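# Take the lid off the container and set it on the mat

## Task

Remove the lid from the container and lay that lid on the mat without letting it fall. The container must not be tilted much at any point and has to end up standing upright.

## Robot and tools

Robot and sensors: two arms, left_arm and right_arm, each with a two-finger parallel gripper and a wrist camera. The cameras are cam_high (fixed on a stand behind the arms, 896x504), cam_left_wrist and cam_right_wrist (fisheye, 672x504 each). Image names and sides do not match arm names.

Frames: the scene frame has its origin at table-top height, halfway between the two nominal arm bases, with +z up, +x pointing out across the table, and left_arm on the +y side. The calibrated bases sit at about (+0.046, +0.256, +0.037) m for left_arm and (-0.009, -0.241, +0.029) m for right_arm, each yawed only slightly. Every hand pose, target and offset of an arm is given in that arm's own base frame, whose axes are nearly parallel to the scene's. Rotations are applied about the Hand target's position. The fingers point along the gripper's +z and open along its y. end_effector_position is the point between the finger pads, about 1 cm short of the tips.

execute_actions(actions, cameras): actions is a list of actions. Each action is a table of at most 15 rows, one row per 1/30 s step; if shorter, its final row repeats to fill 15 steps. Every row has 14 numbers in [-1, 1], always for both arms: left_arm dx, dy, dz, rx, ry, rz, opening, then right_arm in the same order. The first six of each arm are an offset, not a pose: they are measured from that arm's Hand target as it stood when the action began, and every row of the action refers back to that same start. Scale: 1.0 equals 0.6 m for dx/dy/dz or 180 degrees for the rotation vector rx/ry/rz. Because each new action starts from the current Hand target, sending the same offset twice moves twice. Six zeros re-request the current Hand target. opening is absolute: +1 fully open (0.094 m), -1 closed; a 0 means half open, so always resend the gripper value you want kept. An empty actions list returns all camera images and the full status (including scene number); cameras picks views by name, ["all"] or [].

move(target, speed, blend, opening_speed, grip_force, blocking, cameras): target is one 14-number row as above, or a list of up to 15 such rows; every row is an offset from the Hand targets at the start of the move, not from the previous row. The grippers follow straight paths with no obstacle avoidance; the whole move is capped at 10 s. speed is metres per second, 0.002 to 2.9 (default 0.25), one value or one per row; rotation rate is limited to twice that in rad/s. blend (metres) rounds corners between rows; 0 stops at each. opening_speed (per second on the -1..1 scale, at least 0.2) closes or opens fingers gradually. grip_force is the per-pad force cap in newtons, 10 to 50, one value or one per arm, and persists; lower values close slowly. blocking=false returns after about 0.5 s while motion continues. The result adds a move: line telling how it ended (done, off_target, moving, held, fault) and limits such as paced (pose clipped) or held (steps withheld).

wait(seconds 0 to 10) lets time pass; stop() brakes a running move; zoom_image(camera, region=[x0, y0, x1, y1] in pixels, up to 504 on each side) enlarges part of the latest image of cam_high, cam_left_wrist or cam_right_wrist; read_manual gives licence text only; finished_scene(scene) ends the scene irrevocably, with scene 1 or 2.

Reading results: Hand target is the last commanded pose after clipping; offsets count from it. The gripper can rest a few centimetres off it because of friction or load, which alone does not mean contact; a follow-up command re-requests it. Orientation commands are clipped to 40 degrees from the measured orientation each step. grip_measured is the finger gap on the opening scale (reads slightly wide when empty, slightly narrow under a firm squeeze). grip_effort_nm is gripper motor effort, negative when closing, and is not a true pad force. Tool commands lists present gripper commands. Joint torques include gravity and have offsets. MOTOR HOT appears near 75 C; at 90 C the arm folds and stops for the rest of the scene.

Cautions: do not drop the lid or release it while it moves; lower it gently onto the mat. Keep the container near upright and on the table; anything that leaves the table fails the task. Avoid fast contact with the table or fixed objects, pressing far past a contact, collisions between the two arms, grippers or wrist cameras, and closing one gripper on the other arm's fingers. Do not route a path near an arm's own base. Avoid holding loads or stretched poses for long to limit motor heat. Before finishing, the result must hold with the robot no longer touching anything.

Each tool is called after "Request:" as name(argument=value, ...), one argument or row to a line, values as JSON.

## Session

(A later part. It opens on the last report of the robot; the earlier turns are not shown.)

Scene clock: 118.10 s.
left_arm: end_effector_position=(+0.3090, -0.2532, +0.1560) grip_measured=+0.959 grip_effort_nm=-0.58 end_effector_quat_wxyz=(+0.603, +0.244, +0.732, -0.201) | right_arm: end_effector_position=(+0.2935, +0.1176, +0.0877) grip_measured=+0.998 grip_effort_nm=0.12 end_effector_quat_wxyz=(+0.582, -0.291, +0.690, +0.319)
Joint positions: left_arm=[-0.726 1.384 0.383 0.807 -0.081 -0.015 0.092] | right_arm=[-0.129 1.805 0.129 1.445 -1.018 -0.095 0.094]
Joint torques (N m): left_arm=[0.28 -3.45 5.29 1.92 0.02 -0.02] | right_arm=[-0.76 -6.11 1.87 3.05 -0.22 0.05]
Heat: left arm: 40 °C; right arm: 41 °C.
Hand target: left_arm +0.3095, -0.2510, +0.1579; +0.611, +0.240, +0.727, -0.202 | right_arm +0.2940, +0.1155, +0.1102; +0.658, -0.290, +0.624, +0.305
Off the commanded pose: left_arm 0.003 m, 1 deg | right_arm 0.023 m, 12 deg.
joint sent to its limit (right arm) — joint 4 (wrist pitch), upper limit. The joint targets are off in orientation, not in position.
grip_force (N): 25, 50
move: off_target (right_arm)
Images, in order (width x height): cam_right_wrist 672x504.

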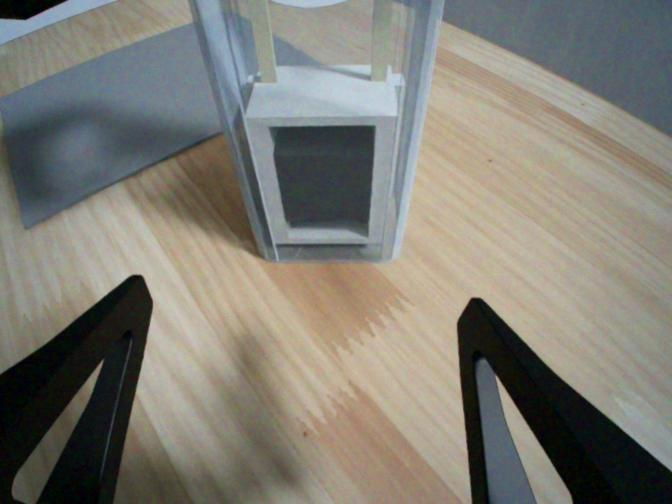

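Request:
move(
  target=[0,0,0,0,0,0,0.72, 0,-0.03, 0.08, 0,0,0, 1],
  speed=0.12,
  grip_force=50,
  cameras=["cam_right_wrist"],
)

Request:
move(
  target=[0.005,-0.004,0.06,0,0,0,0.72, 0,0,0, 0,0,0, 1],
  speed=0.08,
  cameras=["cam_right_wrist","cam_left_wrist"],
)

Scene clock: 119.63 s.
left_arm: end_effector_position=(+0.3090, -0.2532, +0.1560) grip_measured=+0.939 grip_effort_nm=-1.04 end_effector_quat_wxyz=(+0.603, +0.244, +0.732, -0.201) | right_arm: end_effector_position=(+0.2949, +0.0997, +0.1351) grip_measured=+0.998 grip_effort_nm=0.12 end_effector_quat_wxyz=(+0.616, -0.264, +0.665, +0.330)
Joint positions: left_arm=[-0.726 1.384 0.383 0.807 -0.081 -0.015 0.091] | right_arm=[-0.216 1.622 0.129 1.445 -1.084 0.07 0.094]
Joint torques (N m): left_arm=[0.28 -3.45 5.3 1.92 0.02 -0.02] | right_arm=[-0.79 -5.34 3.56 3.02 -0.17 0]
Heat: left arm: 40 °C; right arm: 41 °C.
Hand target: left_arm +0.3095, -0.2510, +0.1579; +0.611, +0.240, +0.727, -0.202 | right_arm +0.2940, +0.0975, +0.1582; +0.658, -0.290, +0.624, +0.305
Off the commanded pose: left_arm 0.003 m, 1 deg | right_arm 0.023 m, 8 deg.
joint sent to its limit (right arm) — joint 4 (wrist pitch), upper limit. The joint targets still meet the commanded pose.
move: off_target (right_arm)
Images, in order (width x height): cam_right_wrist 672x504.

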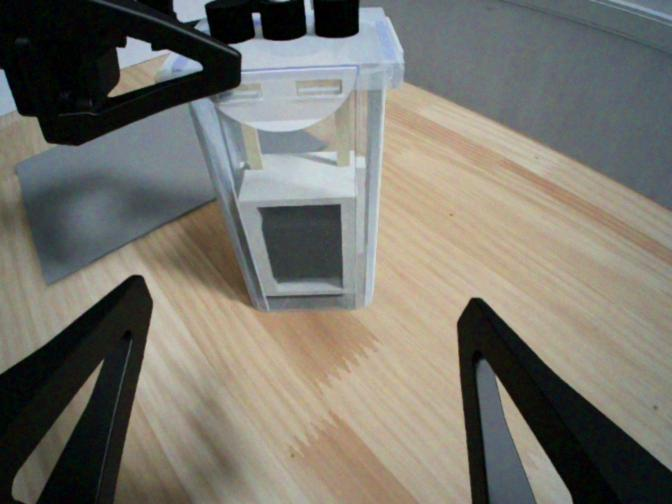

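Scene clock: 120.63 s.
left_arm: end_effector_position=(+0.3034, -0.2482, +0.1586) grip_measured=+0.939 grip_effort_nm=-1.04 end_effector_quat_wxyz=(+0.577, +0.253, +0.753, -0.190) | right_arm: end_effector_position=(+0.2949, +0.0997, +0.1351) grip_measured=+0.998 grip_effort_nm=0.12 end_effector_quat_wxyz=(+0.616, -0.264, +0.665, +0.330)
Joint positions: left_arm=[-0.726 1.286 0.42 0.6 -0.081 -0.015 0.091] | right_arm=[-0.216 1.622 0.129 1.445 -1.084 0.071 0.094]
Joint torques (N m): left_arm=[0.32 -5.29 10.45 1.78 0.02 -0.02] | right_arm=[-0.68 -5.39 3.54 3.03 -0.18 0.03]
Heat: left arm: 40 °C; right arm: 41 °C.
Hand target: left_arm +0.3125, -0.2534, +0.1938; +0.610, +0.240, +0.727, -0.202 | right_arm +0.2940, +0.0975, +0.1582; +0.658, -0.290, +0.624, +0.305
Off the commanded pose: left_arm 0.037 m, 5 deg | right_arm 0.023 m, 8 deg.
joint sent to its limit (right arm) — joint 4 (wrist pitch), upper limit. The joint targets still meet the commanded pose.
move: off_target (left_arm, right_arm)
Images, in order (width x height): cam_left_wrist 672x504, cam_right_wrist 672x504.

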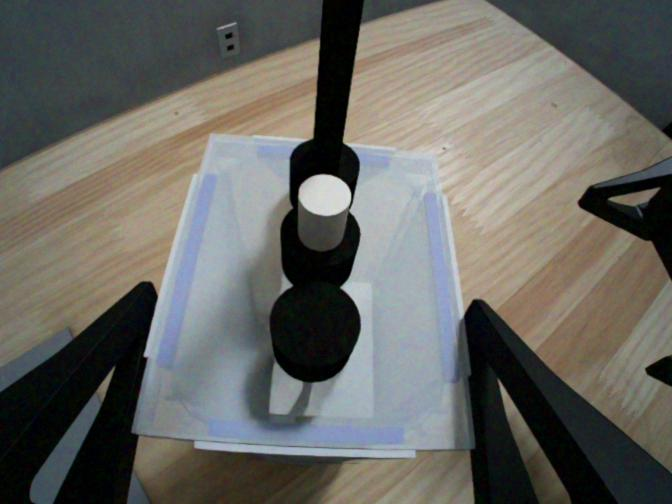

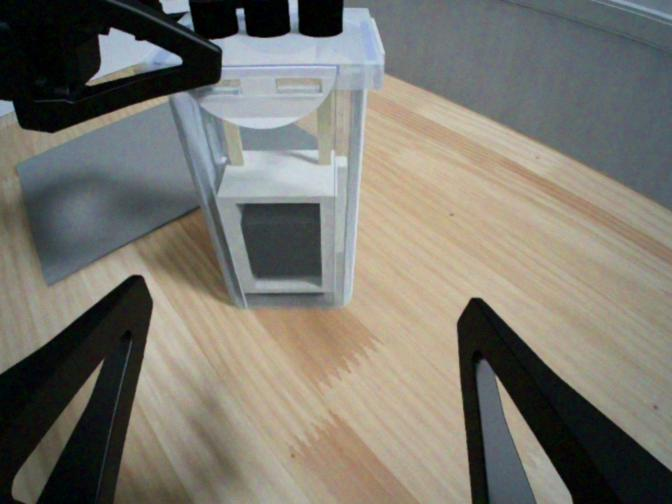

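Request:
move(
  target=[0.008,-0.006,0.05,0,0,0,0.72, 0,0,0, 0,0,0, 1],
  speed=0.06,
  cameras=["cam_right_wrist","cam_left_wrist"],
)

Scene clock: 121.90 s.
left_arm: end_effector_position=(+0.3023, -0.2473, +0.1652) grip_measured=+0.939 grip_effort_nm=-1.04 end_effector_quat_wxyz=(+0.550, +0.262, +0.773, -0.178) | right_arm: end_effector_position=(+0.2949, +0.0997, +0.1351) grip_measured=+0.998 grip_effort_nm=0.12 end_effector_quat_wxyz=(+0.616, -0.264, +0.665, +0.330)
Joint positions: left_arm=[-0.726 1.231 0.499 0.393 -0.081 -0.015 0.091] | right_arm=[-0.216 1.622 0.129 1.445 -1.084 0.071 0.094]
Joint torques (N m): left_arm=[0.46 -5.86 12.22 2.21 0.04 -0.01] | right_arm=[-0.69 -5.33 3.59 3.01 -0.16 0.02]
Heat: left arm: 40 °C; right arm: 42 °C.
Hand target: left_arm +0.3173, -0.2570, +0.2240; +0.611, +0.240, +0.727, -0.202 | right_arm +0.2940, +0.0975, +0.1582; +0.658, -0.290, +0.624, +0.305
Off the commanded pose: left_arm 0.061 m, 9 deg | right_arm 0.023 m, 8 deg.
joint sent to its limit (right arm) — joint 4 (wrist pitch), upper limit. The joint targets still meet the commanded pose.
move: off_target (left_arm, right_arm)
Images, in order (width x height): cam_left_wrist 672x504, cam_right_wrist 672x504.

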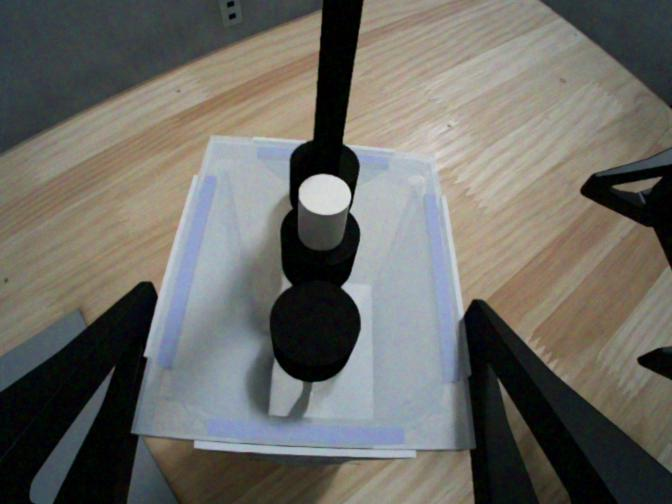

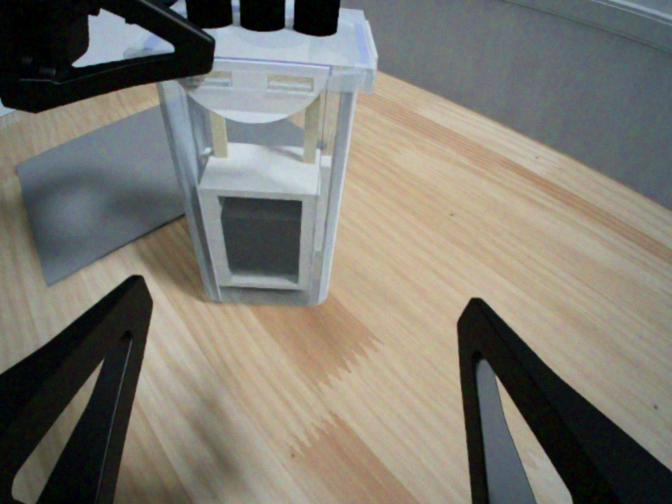

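Request:
move(
  target=[-0.013,0.01,-0.115,0,0,0,0.72, 0,0,0, 0,0,0, 1],
  speed=0.06,
  cameras=["cam_right_wrist","cam_left_wrist"],
)

Scene clock: 124.00 s.
left_arm: end_effector_position=(+0.3097, -0.2538, +0.1554) grip_measured=+0.939 grip_effort_nm=-1.04 end_effector_quat_wxyz=(+0.604, +0.244, +0.731, -0.201) | right_arm: end_effector_position=(+0.2949, +0.0997, +0.1351) grip_measured=+0.998 grip_effort_nm=0.12 end_effector_quat_wxyz=(+0.616, -0.264, +0.665, +0.330)
Joint positions: left_arm=[-0.726 1.394 0.383 0.82 -0.081 -0.015 0.091] | right_arm=[-0.216 1.622 0.129 1.445 -1.084 0.071 0.094]
Joint torques (N m): left_arm=[0.28 -3.23 4.81 1.99 0.02 -0.02] | right_arm=[-0.65 -5.38 3.49 2.97 -0.14 0.05]
Heat: left arm: 41 °C; right arm: 42 °C.
Hand target: left_arm +0.3095, -0.2510, +0.1549; +0.611, +0.240, +0.727, -0.202 | right_arm +0.2940, +0.0975, +0.1582; +0.658, -0.290, +0.624, +0.305
Off the commanded pose: left_arm 0.003 m, 1 deg | right_arm 0.023 m, 8 deg.
joint sent to its limit (right arm) — joint 4 (wrist pitch), upper limit. The joint targets still meet the commanded pose.
move: off_target (right_arm)
Images, in order (width x height): cam_left_wrist 672x504, cam_right_wrist 672x504.

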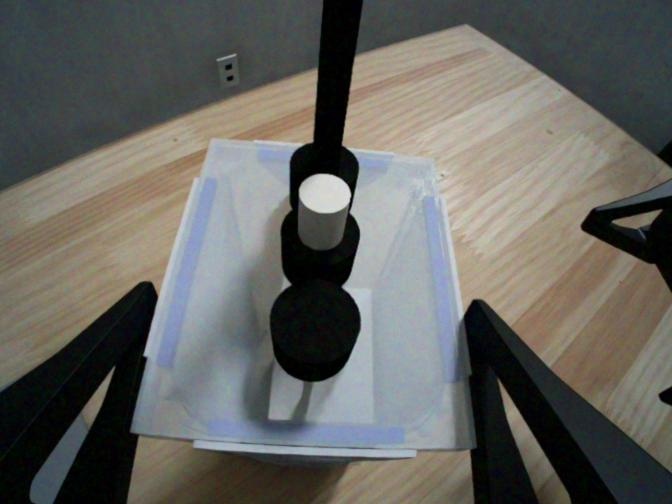

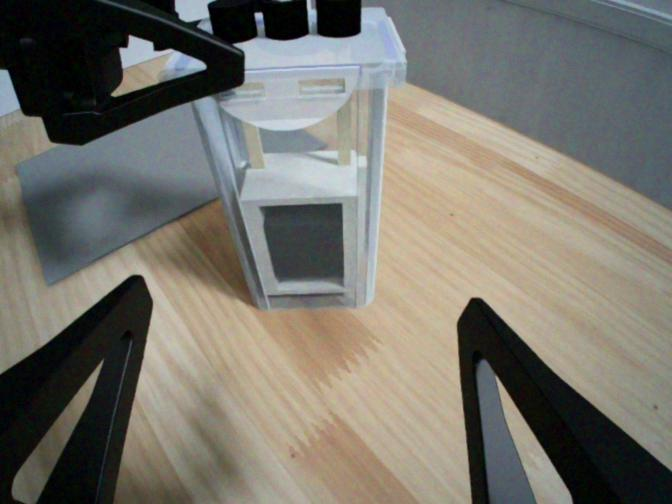

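Request:
zoom_image(
  camera="cam_right_wrist",
  region=[200, 50, 420, 190],
)

Scaled by 2.291 from the camera's 672x504 image, which has a finer 960x720 frame.

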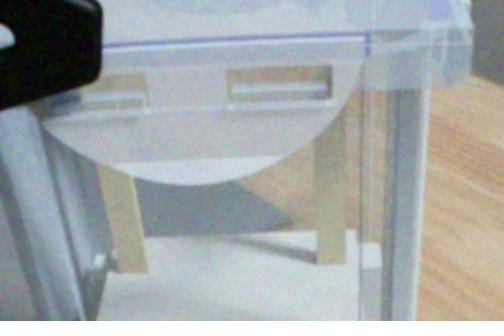

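Request:
move(
  target=[
    [0,0,0,0,0,0,0.72, 0.143, -0.0625, -0.022, 0.044,-0.0243,0.1213, -0.36],
    [0,0,0,0,0,0,0.72, 0.2187, 0.0448, -0.042, 0.044,-0.0243,0.1213, -0.36],
  ],
  speed=0.15,
  cameras=["cam_right_wrist", "cam_left_wrist"],
)

Scene clock: 129.93 s.
left_arm: end_effector_position=(+0.3097, -0.2538, +0.1554) grip_measured=+0.939 grip_effort_nm=-1.04 end_effector_quat_wxyz=(+0.604, +0.244, +0.731, -0.201) | right_arm: end_effector_position=(+0.4217, +0.1239, +0.1313) grip_measured=-0.358 grip_effort_nm=-0.09 end_effector_quat_wxyz=(+0.568, -0.377, +0.585, +0.440)
Joint positions: left_arm=[-0.726 1.394 0.383 0.82 -0.081 -0.015 0.091] | right_arm=[-0.129 2.181 0.882 1.448 -1.358 0.234 0.03]
Joint torques (N m): left_arm=[0.27 -3.22 4.78 1.99 0.02 -0.02] | right_arm=[0.24 -6.49 6.04 2.7 0.1 0.04]
Heat: left arm: 40 °C; right arm: 43 °C.
Hand target: left_arm +0.3095, -0.2510, +0.1549; +0.610, +0.240, +0.727, -0.202 | right_arm +0.4253, +0.1243, +0.1330; +0.630, -0.368, +0.511, +0.455
Off the commanded pose: left_arm 0.003 m, 1 deg | right_arm 0.004 m, 11 deg.
joint sent to its limit (right arm) — joint 4 (wrist pitch), upper limit. The joint targets are off in orientation, not in position.
move: off_target (right_arm)
Images, in order (width x height): cam_left_wrist 672x504, cam_right_wrist 672x504.

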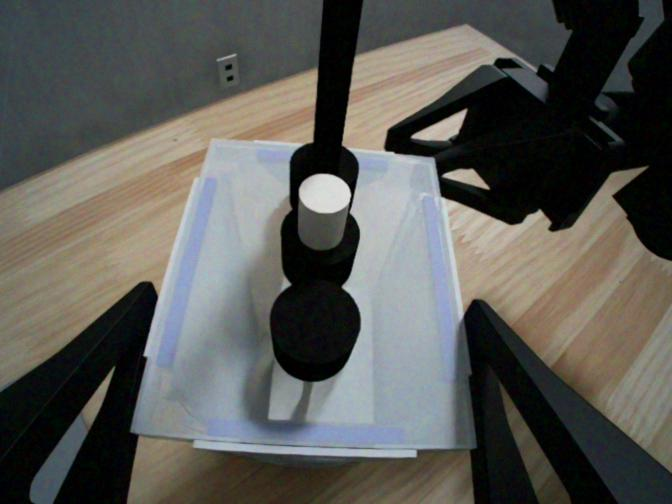

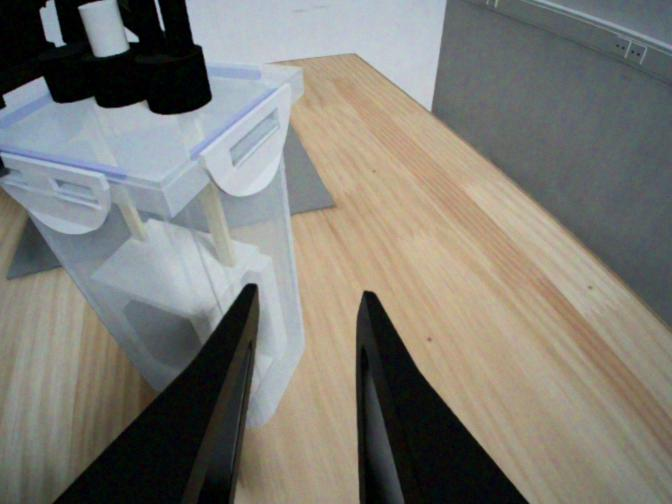

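Excellent view. Zoom.

Request:
zoom_image(
  camera="cam_right_wrist",
  region=[130, 60, 320, 220],
)

Request:
zoom_image(
  camera="cam_right_wrist",
  region=[0, 120, 180, 260],
)

Scaled by 2.653 from the camera's 672x504 image, which has a finer 960x720 frame.

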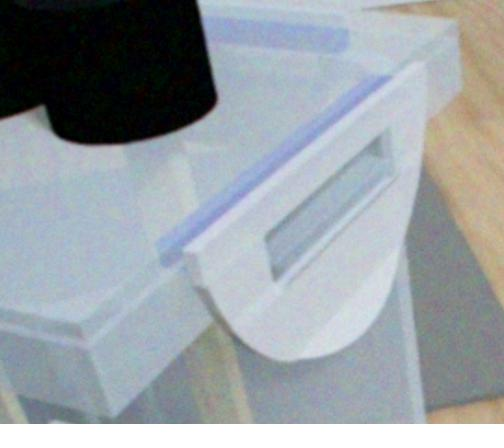

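Scaled by 2.800 from the camera's 672x504 image, which has a finer 960x720 frame.

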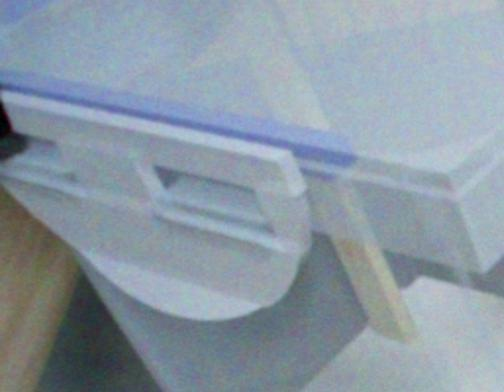

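Request:
move(
  target=[0,0,0,0,0,0,0.72, -0.001, 0.055, -0.012, 0,0,0, -0.36],
  speed=0.08,
  cameras=["cam_right_wrist", "cam_left_wrist"],
)

Request:
zoom_image(
  camera="cam_right_wrist",
  region=[100, 100, 360, 330],
)

Scene clock: 134.20 s.
left_arm: end_effector_position=(+0.3097, -0.2538, +0.1554) grip_measured=+0.939 grip_effort_nm=-1.04 end_effector_quat_wxyz=(+0.604, +0.244, +0.731, -0.201) | right_arm: end_effector_position=(+0.4235, +0.1554, +0.1250) grip_measured=-0.358 grip_effort_nm=-0.09 end_effector_quat_wxyz=(+0.566, -0.375, +0.584, +0.445)
Joint positions: left_arm=[-0.726 1.394 0.383 0.82 -0.081 -0.015 0.091] | right_arm=[-0.044 2.202 0.882 1.449 -1.278 0.218 0.03]
Joint torques (N m): left_arm=[0.28 -3.22 4.78 1.99 0.02 -0.02] | right_arm=[0.5 -6.61 5.37 2.78 0.06 -0.18]
Heat: left arm: 40 °C; right arm: 44 °C.
Hand target: left_arm +0.3095, -0.2510, +0.1549; +0.610, +0.240, +0.727, -0.202 | right_arm +0.4246, +0.1574, +0.1258; +0.630, -0.368, +0.511, +0.455
Off the commanded pose: left_arm 0.003 m, 1 deg | right_arm 0.002 m, 11 deg.
joint sent to its limit (right arm) — joint 4 (wrist pitch), upper limit. The joint targets are off in orientation, not in position.
move: off_target (right_arm)
Images, in order (width x height): cam_left_wrist 672x504, cam_right_wrist 672x504.

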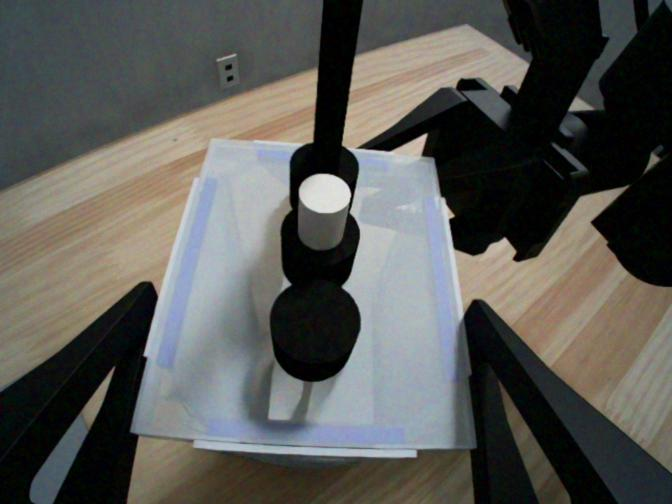

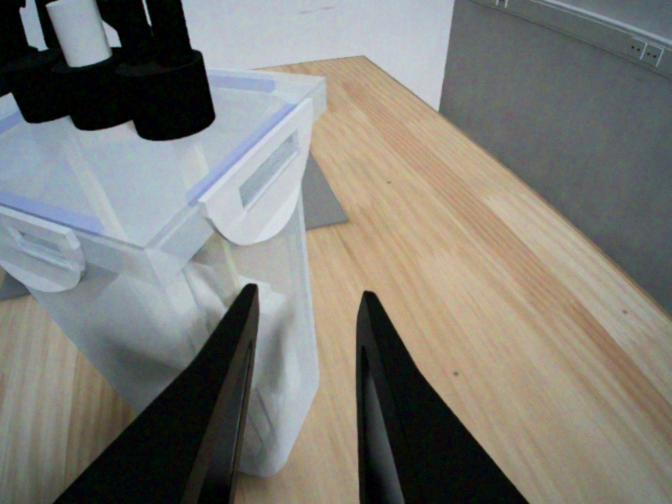

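Scaled by 1.938 from the camera's 672x504 image, which has a finer 960x720 frame.

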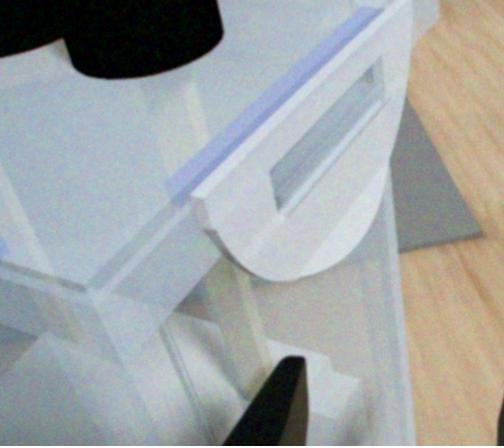

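Request:
move(
  target=[0,0,0,0,0,0,0.72, -0.012, 0.018, -0.002, 0,0,0, -0.36],
  speed=0.05,
  cameras=["cam_right_wrist", "cam_left_wrist"],
)

Request:
zoom_image(
  camera="cam_right_wrist",
  region=[100, 100, 360, 330],
)

Scene clock: 136.57 s.
left_arm: end_effector_position=(+0.3097, -0.2538, +0.1554) grip_measured=+0.939 grip_effort_nm=-1.04 end_effector_quat_wxyz=(+0.604, +0.244, +0.731, -0.201) | right_arm: end_effector_position=(+0.4230, +0.1646, +0.1244) grip_measured=-0.358 grip_effort_nm=-0.09 end_effector_quat_wxyz=(+0.570, -0.378, +0.581, +0.441)
Joint positions: left_arm=[-0.726 1.394 0.383 0.82 -0.081 -0.015 0.091] | right_arm=[-0.018 2.202 0.877 1.449 -1.25 0.2 0.03]
Joint torques (N m): left_arm=[0.28 -3.23 4.78 1.99 0.02 -0.01] | right_arm=[0.69 -7.53 3.21 2.78 0.05 -0.18]
Heat: left arm: 40 °C; right arm: 44 °C.
Hand target: left_arm +0.3095, -0.2510, +0.1549; +0.610, +0.240, +0.727, -0.202 | right_arm +0.4175, +0.1681, +0.1246; +0.630, -0.368, +0.511, +0.455
Off the commanded pose: left_arm 0.003 m, 1 deg | right_arm 0.007 m, 11 deg.
joint sent to its limit (right arm) — joint 4 (wrist pitch), upper limit. The joint targets are off in orientation, not in position.
move: off_target (right_arm)
Images, in order (width x height): cam_left_wrist 672x504, cam_right_wrist 672x504.

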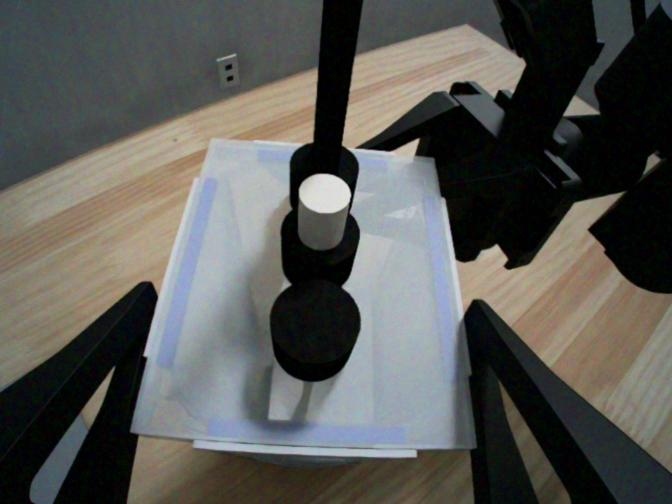

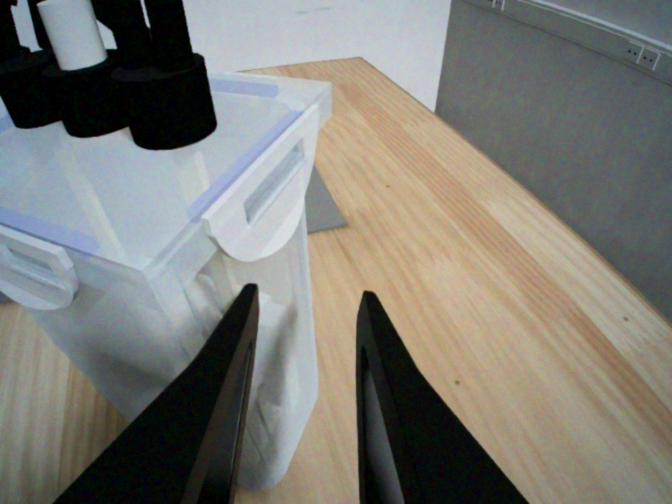

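Scaled by 1.938 from the camera's 672x504 image, which has a finer 960x720 frame.

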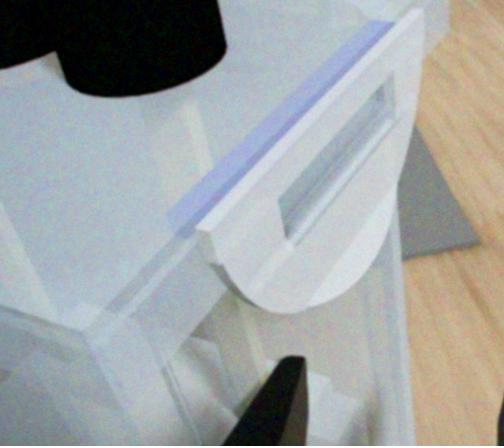

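Request:
move(
  target=[0,0,0,0,0,0,0.72, -0.014, -0.001, 0.003, 0,0,0, -0.36],
  speed=0.05,
  cameras=["cam_right_wrist", "cam_left_wrist"],
)

Request:
zoom_image(
  camera="cam_right_wrist",
  region=[100, 100, 360, 330],
)

Scene clock: 138.63 s.
left_arm: end_effector_position=(+0.3097, -0.2539, +0.1555) grip_measured=+0.939 grip_effort_nm=-1.04 end_effector_quat_wxyz=(+0.604, +0.244, +0.731, -0.201) | right_arm: end_effector_position=(+0.4205, +0.1631, +0.1172) grip_measured=-0.358 grip_effort_nm=-0.07 end_effector_quat_wxyz=(+0.569, -0.365, +0.593, +0.438)
Joint positions: left_arm=[-0.726 1.394 0.383 0.82 -0.081 -0.015 0.091] | right_arm=[-0.018 2.202 0.845 1.45 -1.225 0.192 0.03]
Joint torques (N m): left_arm=[0.27 -3.23 4.78 1.98 0.02 -0.02] | right_arm=[0.58 -9.14 2.7 2.83 -0.3 -0.14]
Heat: left arm: 40 °C; right arm: 45 °C.
Hand target: left_arm +0.3095, -0.2510, +0.1549; +0.611, +0.240, +0.727, -0.202 | right_arm +0.4091, +0.1675, +0.1264; +0.630, -0.368, +0.511, +0.455
Off the commanded pose: left_arm 0.003 m, 1 deg | right_arm 0.015 m, 12 deg.
joint sent to its limit (right arm) — joint 4 (wrist pitch), upper limit. The joint targets are off in orientation, not in position.
move: off_target (right_arm)
Images, in order (width x height): cam_left_wrist 672x504, cam_right_wrist 672x504.

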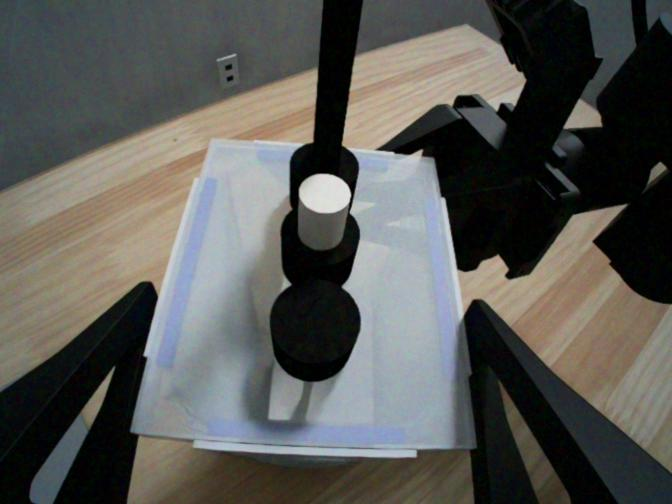

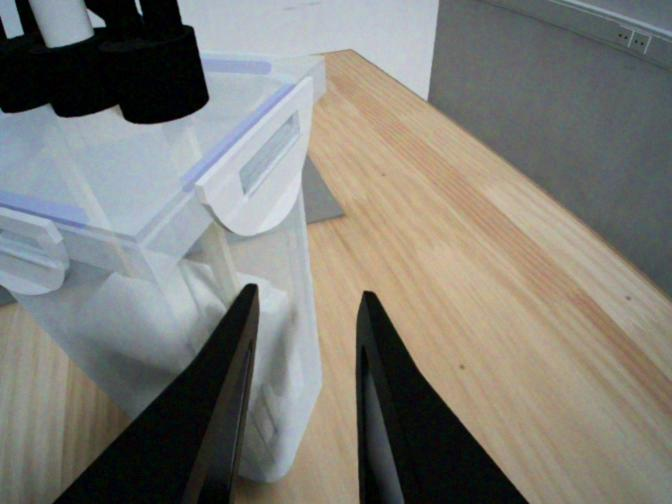

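Scaled by 1.938 from the camera's 672x504 image, which has a finer 960x720 frame.

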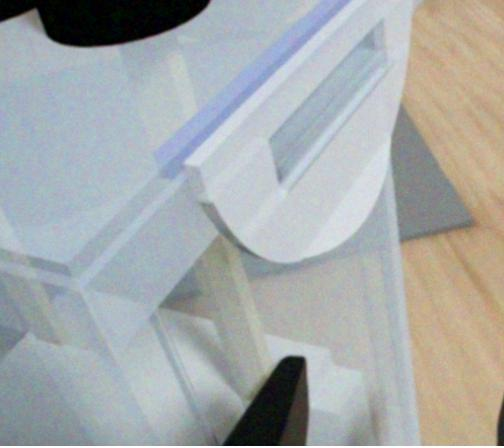

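Request:
move(
  target=[0,0,0,0,0,0,0.72, -0.004, 0.003, 0.035, 0,0,0, -0.36],
  speed=0.05,
  cameras=["cam_right_wrist", "cam_left_wrist"],
)

Request:
zoom_image(
  camera="cam_right_wrist",
  region=[100, 100, 360, 330],
)

Scene clock: 140.73 s.
left_arm: end_effector_position=(+0.3097, -0.2539, +0.1555) grip_measured=+0.939 grip_effort_nm=-1.04 end_effector_quat_wxyz=(+0.604, +0.244, +0.731, -0.201) | right_arm: end_effector_position=(+0.4199, +0.1625, +0.1210) grip_measured=-0.358 grip_effort_nm=-0.07 end_effector_quat_wxyz=(+0.568, -0.355, +0.597, +0.441)
Joint positions: left_arm=[-0.726 1.394 0.383 0.82 -0.081 -0.015 0.091] | right_arm=[-0.018 2.186 0.834 1.45 -1.214 0.216 0.03]
Joint torques (N m): left_arm=[0.28 -3.22 4.78 1.99 0.03 -0.02] | right_arm=[1.01 -12.15 2.89 2.82 -0.3 0.07]
Heat: left arm: 40 °C; right arm: 45 °C.
Hand target: left_arm +0.3095, -0.2510, +0.1549; +0.611, +0.240, +0.727, -0.202 | right_arm +0.4067, +0.1693, +0.1475; +0.630, -0.368, +0.510, +0.455
Off the commanded pose: left_arm 0.003 m, 1 deg | right_arm 0.030 m, 12 deg.
joint sent to its limit (right arm) — joint 4 (wrist pitch), upper limit. The joint targets are off in orientation, not in position.
move: off_target (right_arm)
Images, in order (width x height): cam_left_wrist 672x504, cam_right_wrist 672x504.

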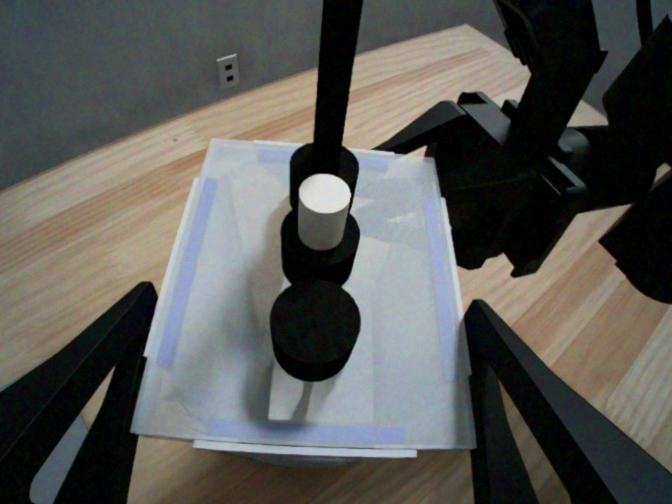

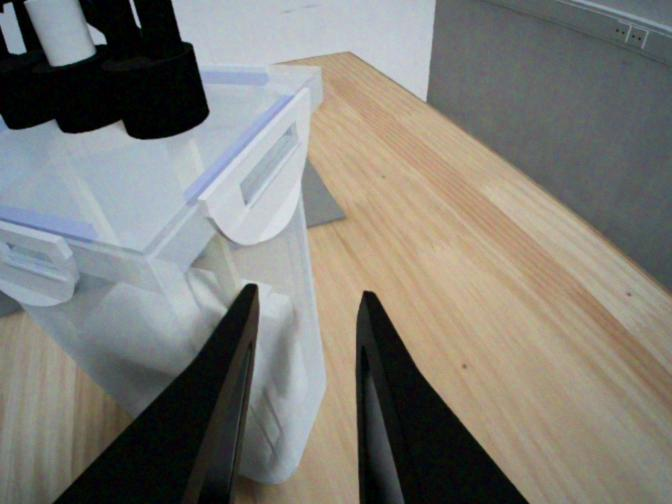

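Scaled by 1.938 from the camera's 672x504 image, which has a finer 960x720 frame.

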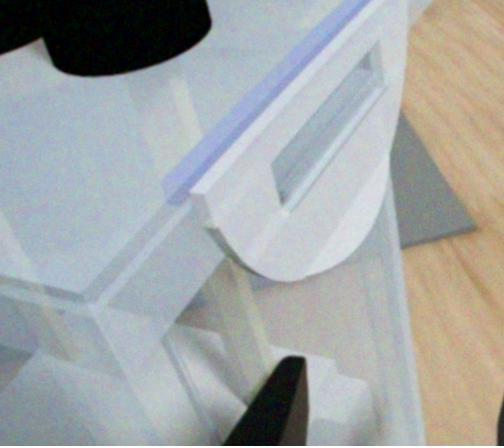

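Request:
move(
  target=[0,0,0,0,0,0,0.72, -0.012, 0.009, 0.012, 0,0,0, -0.36],
  speed=0.05,
  cameras=["cam_right_wrist", "cam_left_wrist"],
)

Request:
zoom_image(
  camera="cam_right_wrist",
  region=[100, 100, 360, 330],
)

Scene clock: 143.00 s.
left_arm: end_effector_position=(+0.3097, -0.2539, +0.1555) grip_measured=+0.939 grip_effort_nm=-1.04 end_effector_quat_wxyz=(+0.604, +0.244, +0.731, -0.201) | right_arm: end_effector_position=(+0.4181, +0.1610, +0.1269) grip_measured=-0.358 grip_effort_nm=-0.06 end_effector_quat_wxyz=(+0.574, -0.345, +0.602, +0.435)
Joint positions: left_arm=[-0.726 1.394 0.383 0.82 -0.081 -0.015 0.091] | right_arm=[-0.017 2.154 0.804 1.449 -1.184 0.22 0.03]
Joint torques (N m): left_arm=[0.28 -3.22 4.79 1.98 0.01 -0.01] | right_arm=[2.15 -12.07 3.07 2.87 -0.48 0.09]
Heat: left arm: 40 °C; right arm: 46 °C.
Hand target: left_arm +0.3095, -0.2510, +0.1549; +0.611, +0.240, +0.727, -0.202 | right_arm +0.3995, +0.1747, +0.1547; +0.630, -0.368, +0.510, +0.455
Off the commanded pose: left_arm 0.003 m, 1 deg | right_arm 0.036 m, 13 deg.
joint sent to its limit (right arm) — joint 4 (wrist pitch), upper limit. The joint targets are off in orientation, not in position.
move: off_target (right_arm)
Images, in order (width x height): cam_left_wrist 672x504, cam_right_wrist 672x504.

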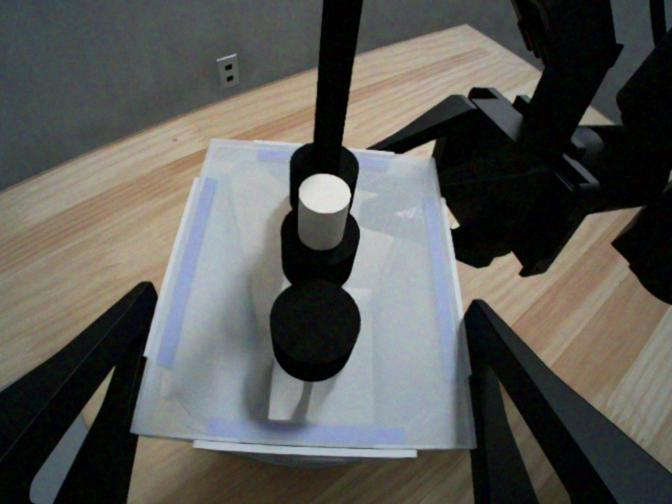

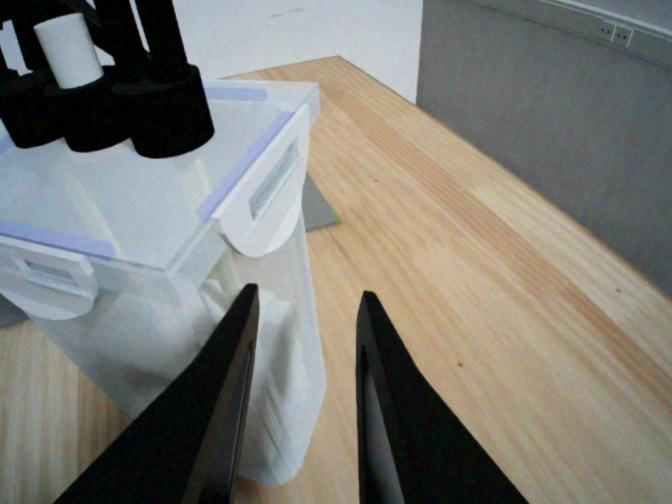

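Scaled by 1.938 from the camera's 672x504 image, which has a finer 960x720 frame.

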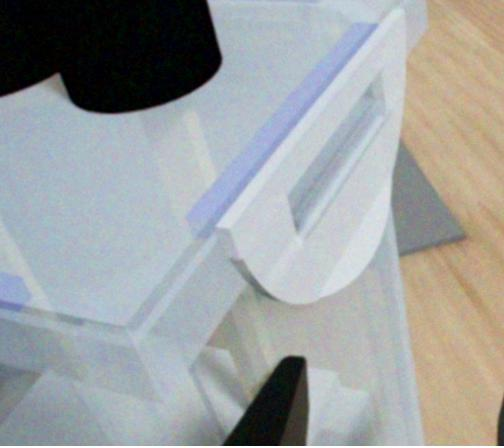

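Request:
move(
  target=[0,0,0,0,0,0,0.72, -0.002, 0.014, 0.002, 0,0,0, -0.36],
  speed=0.05,
  cameras=["cam_right_wrist", "cam_left_wrist"],
)

Request:
zoom_image(
  camera="cam_right_wrist",
  region=[100, 100, 360, 330],
)

Scene clock: 144.97 s.
left_arm: end_effector_position=(+0.3099, -0.2536, +0.1555) grip_measured=+0.939 grip_effort_nm=-1.04 end_effector_quat_wxyz=(+0.605, +0.243, +0.732, -0.200) | right_arm: end_effector_position=(+0.4211, +0.1649, +0.1288) grip_measured=-0.359 grip_effort_nm=-0.06 end_effector_quat_wxyz=(+0.580, -0.339, +0.603, +0.430)
Joint positions: left_arm=[-0.726 1.394 0.383 0.82 -0.083 -0.015 0.091] | right_arm=[-0.002 2.15 0.804 1.449 -1.151 0.22 0.03]
Joint torques (N m): left_arm=[0.28 -3.23 4.77 1.99 0.04 -0.02] | right_arm=[2.91 -12.04 2.8 2.84 -0.56 0.06]
Heat: left arm: 40 °C; right arm: 47 °C.
Hand target: left_arm +0.3095, -0.2510, +0.1549; +0.611, +0.240, +0.727, -0.202 | right_arm +0.3983, +0.1832, +0.1559; +0.630, -0.368, +0.510, +0.455
Off the commanded pose: left_arm 0.003 m, 1 deg | right_arm 0.040 m, 13 deg.
joint sent to its limit (right arm) — joint 4 (wrist pitch), upper limit. The joint targets are off in orientation, not in position.
move: off_target (right_arm)
Images, in order (width x height): cam_left_wrist 672x504, cam_right_wrist 672x504.

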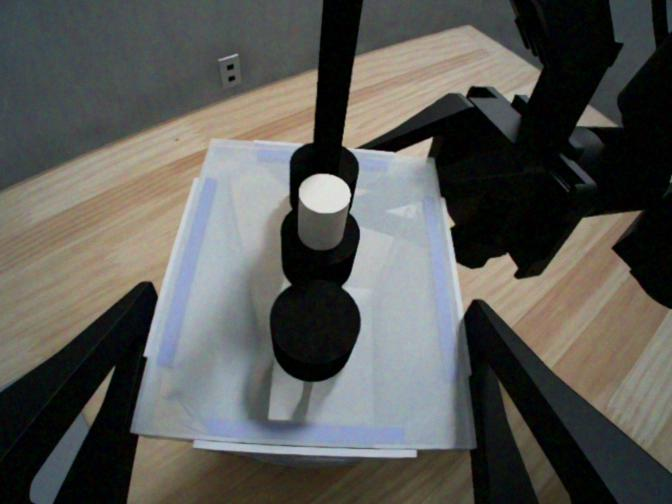

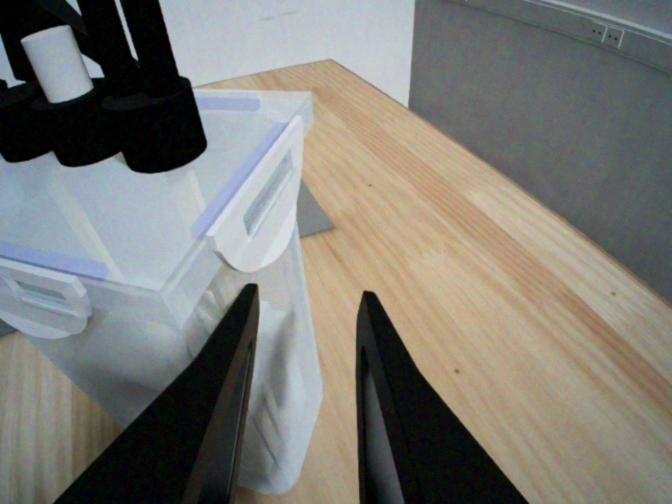

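Scaled by 1.938 from the camera's 672x504 image, which has a finer 960x720 frame.

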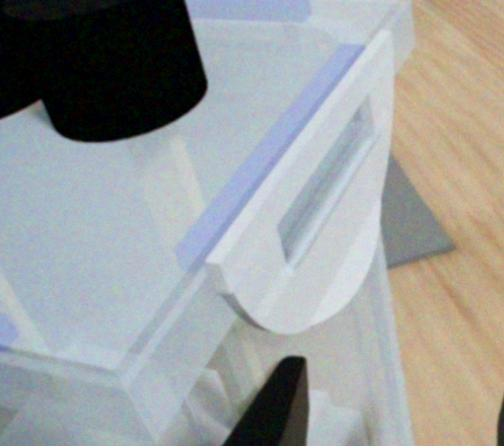

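Request:
move(
  target=[0,0,0,0,0,0,0.72, 0.00, -0.004, 0.016, 0,0,0, -0.36],
  speed=0.05,
  cameras=["cam_right_wrist", "cam_left_wrist"],
)

Request:
zoom_image(
  camera="cam_right_wrist",
  region=[150, 180, 330, 340],
)

Scene clock: 146.90 s.
left_arm: end_effector_position=(+0.3099, -0.2536, +0.1555) grip_measured=+0.939 grip_effort_nm=-1.04 end_effector_quat_wxyz=(+0.605, +0.243, +0.732, -0.200) | right_arm: end_effector_position=(+0.4209, +0.1648, +0.1354) grip_measured=-0.359 grip_effort_nm=-0.06 end_effector_quat_wxyz=(+0.581, -0.337, +0.602, +0.432)
Joint positions: left_arm=[-0.726 1.394 0.383 0.82 -0.083 -0.015 0.091] | right_arm=[-0.002 2.134 0.804 1.449 -1.15 0.238 0.03]
Joint torques (N m): left_arm=[0.27 -3.22 4.77 1.99 0.05 -0.02] | right_arm=[2.48 -12.46 3.08 2.88 -0.59 0.09]
Heat: left arm: 40 °C; right arm: 47 °C.
Hand target: left_arm +0.3095, -0.2510, +0.1549; +0.611, +0.240, +0.727, -0.202 | right_arm +0.3982, +0.1808, +0.1655; +0.630, -0.368, +0.510, +0.455
Off the commanded pose: left_arm 0.003 m, 1 deg | right_arm 0.041 m, 13 deg.
joint sent to its limit (right arm) — joint 4 (wrist pitch), upper limit. The joint targets are off in orientation, not in position.
move: off_target (right_arm)
Images, in order (width x height): cam_left_wrist 672x504, cam_right_wrist 672x504.

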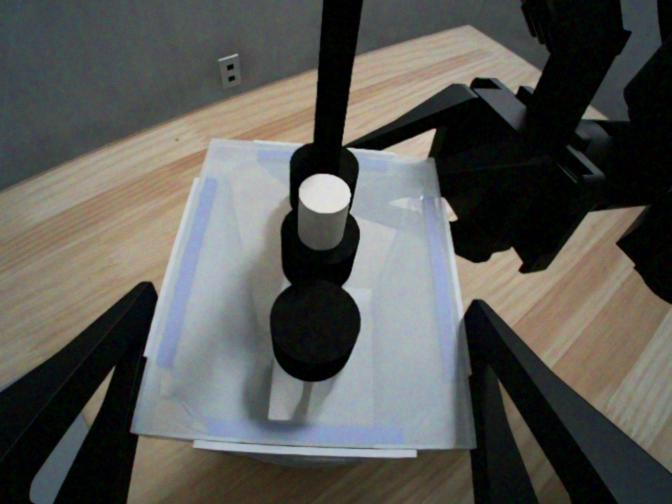

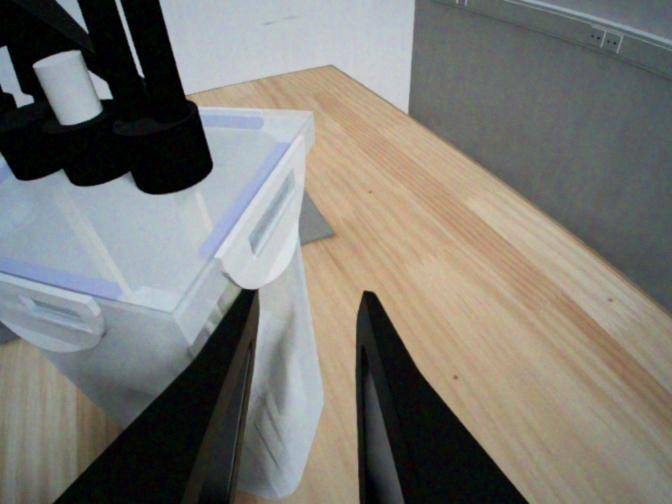

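Scaled by 2.800 from the camera's 672x504 image, which has a finer 960x720 frame.

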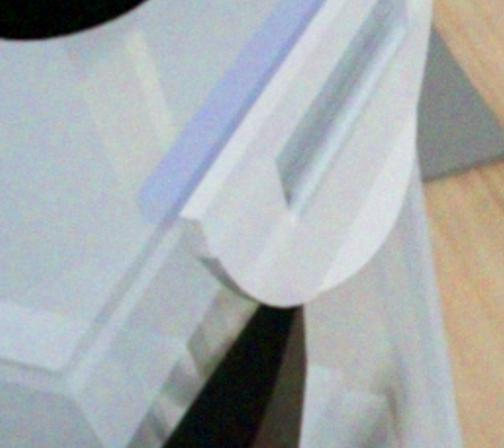

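Request:
move(
  target=[0,0,0,0,0,0,0.72, 0.05, -0.037, 0.003, 0,0,0, -0.36],
  speed=0.04,
  cameras=["cam_right_wrist", "cam_left_wrist"],
)

Request:
zoom_image(
  camera="cam_right_wrist",
  region=[150, 180, 330, 340],
)

Scene clock: 149.00 s.
left_arm: end_effector_position=(+0.3111, -0.2546, +0.1647) grip_measured=+0.939 grip_effort_nm=-1.04 end_effector_quat_wxyz=(+0.618, +0.238, +0.721, -0.206) | right_arm: end_effector_position=(+0.4237, +0.1605, +0.1515) grip_measured=-0.359 grip_effort_nm=-0.05 end_effector_quat_wxyz=(+0.573, -0.364, +0.581, +0.449)
Joint positions: left_arm=[-0.726 1.394 0.383 0.857 -0.083 -0.015 0.091] | right_arm=[-0.027 2.134 0.877 1.447 -1.246 0.284 0.03]
Joint torques (N m): left_arm=[0.27 -3.17 4.74 1.66 0.04 -0.01] | right_arm=[-0.35 -7.82 7.51 2.78 -0.01 0.26]
Heat: left arm: 40 °C; right arm: 47 °C.
Hand target: left_arm +0.3095, -0.2510, +0.1549; +0.611, +0.240, +0.727, -0.202 | right_arm +0.4282, +0.1586, +0.1673; +0.630, -0.368, +0.510, +0.455
Off the commanded pose: left_arm 0.011 m, 1 deg | right_arm 0.017 m, 10 deg.
joint sent to its limit (right arm) — joint 4 (wrist pitch), upper limit. The joint targets are off in orientation, not in position.
move: off_target (left_arm, right_arm)
Images, in order (width x height): cam_left_wrist 672x504, cam_right_wrist 672x504.

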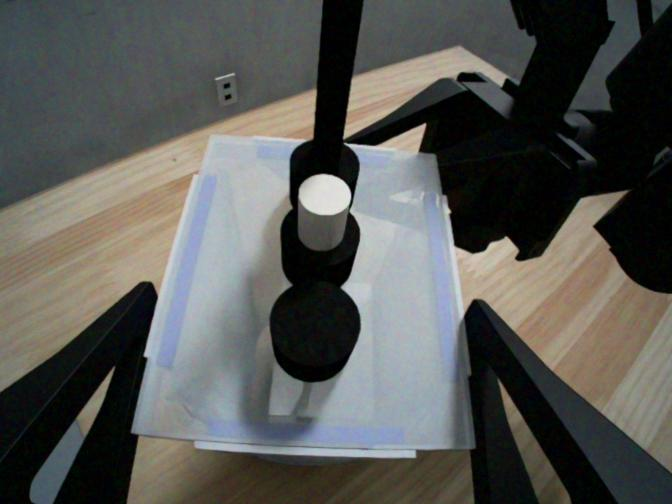

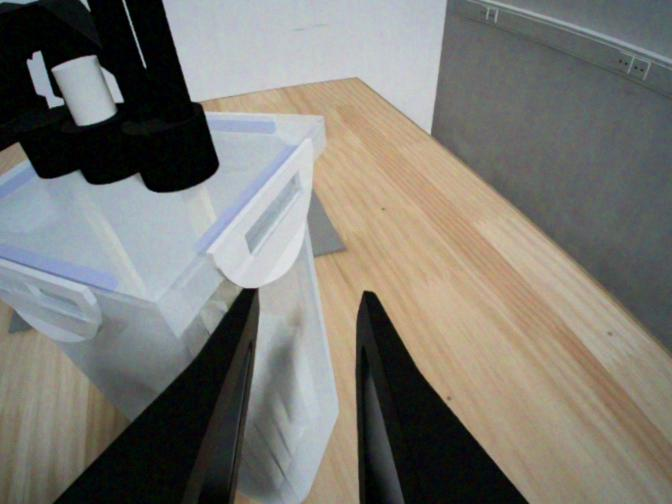

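Scaled by 2.800 from the camera's 672x504 image, which has a finer 960x720 frame.

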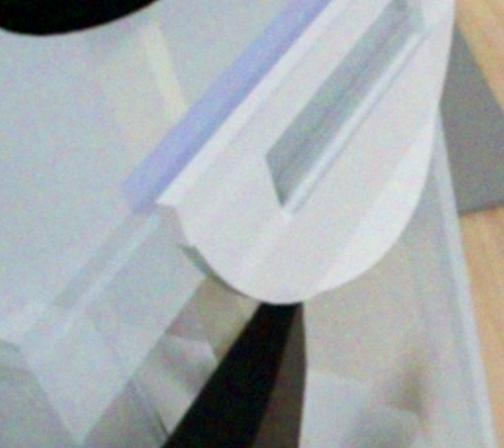

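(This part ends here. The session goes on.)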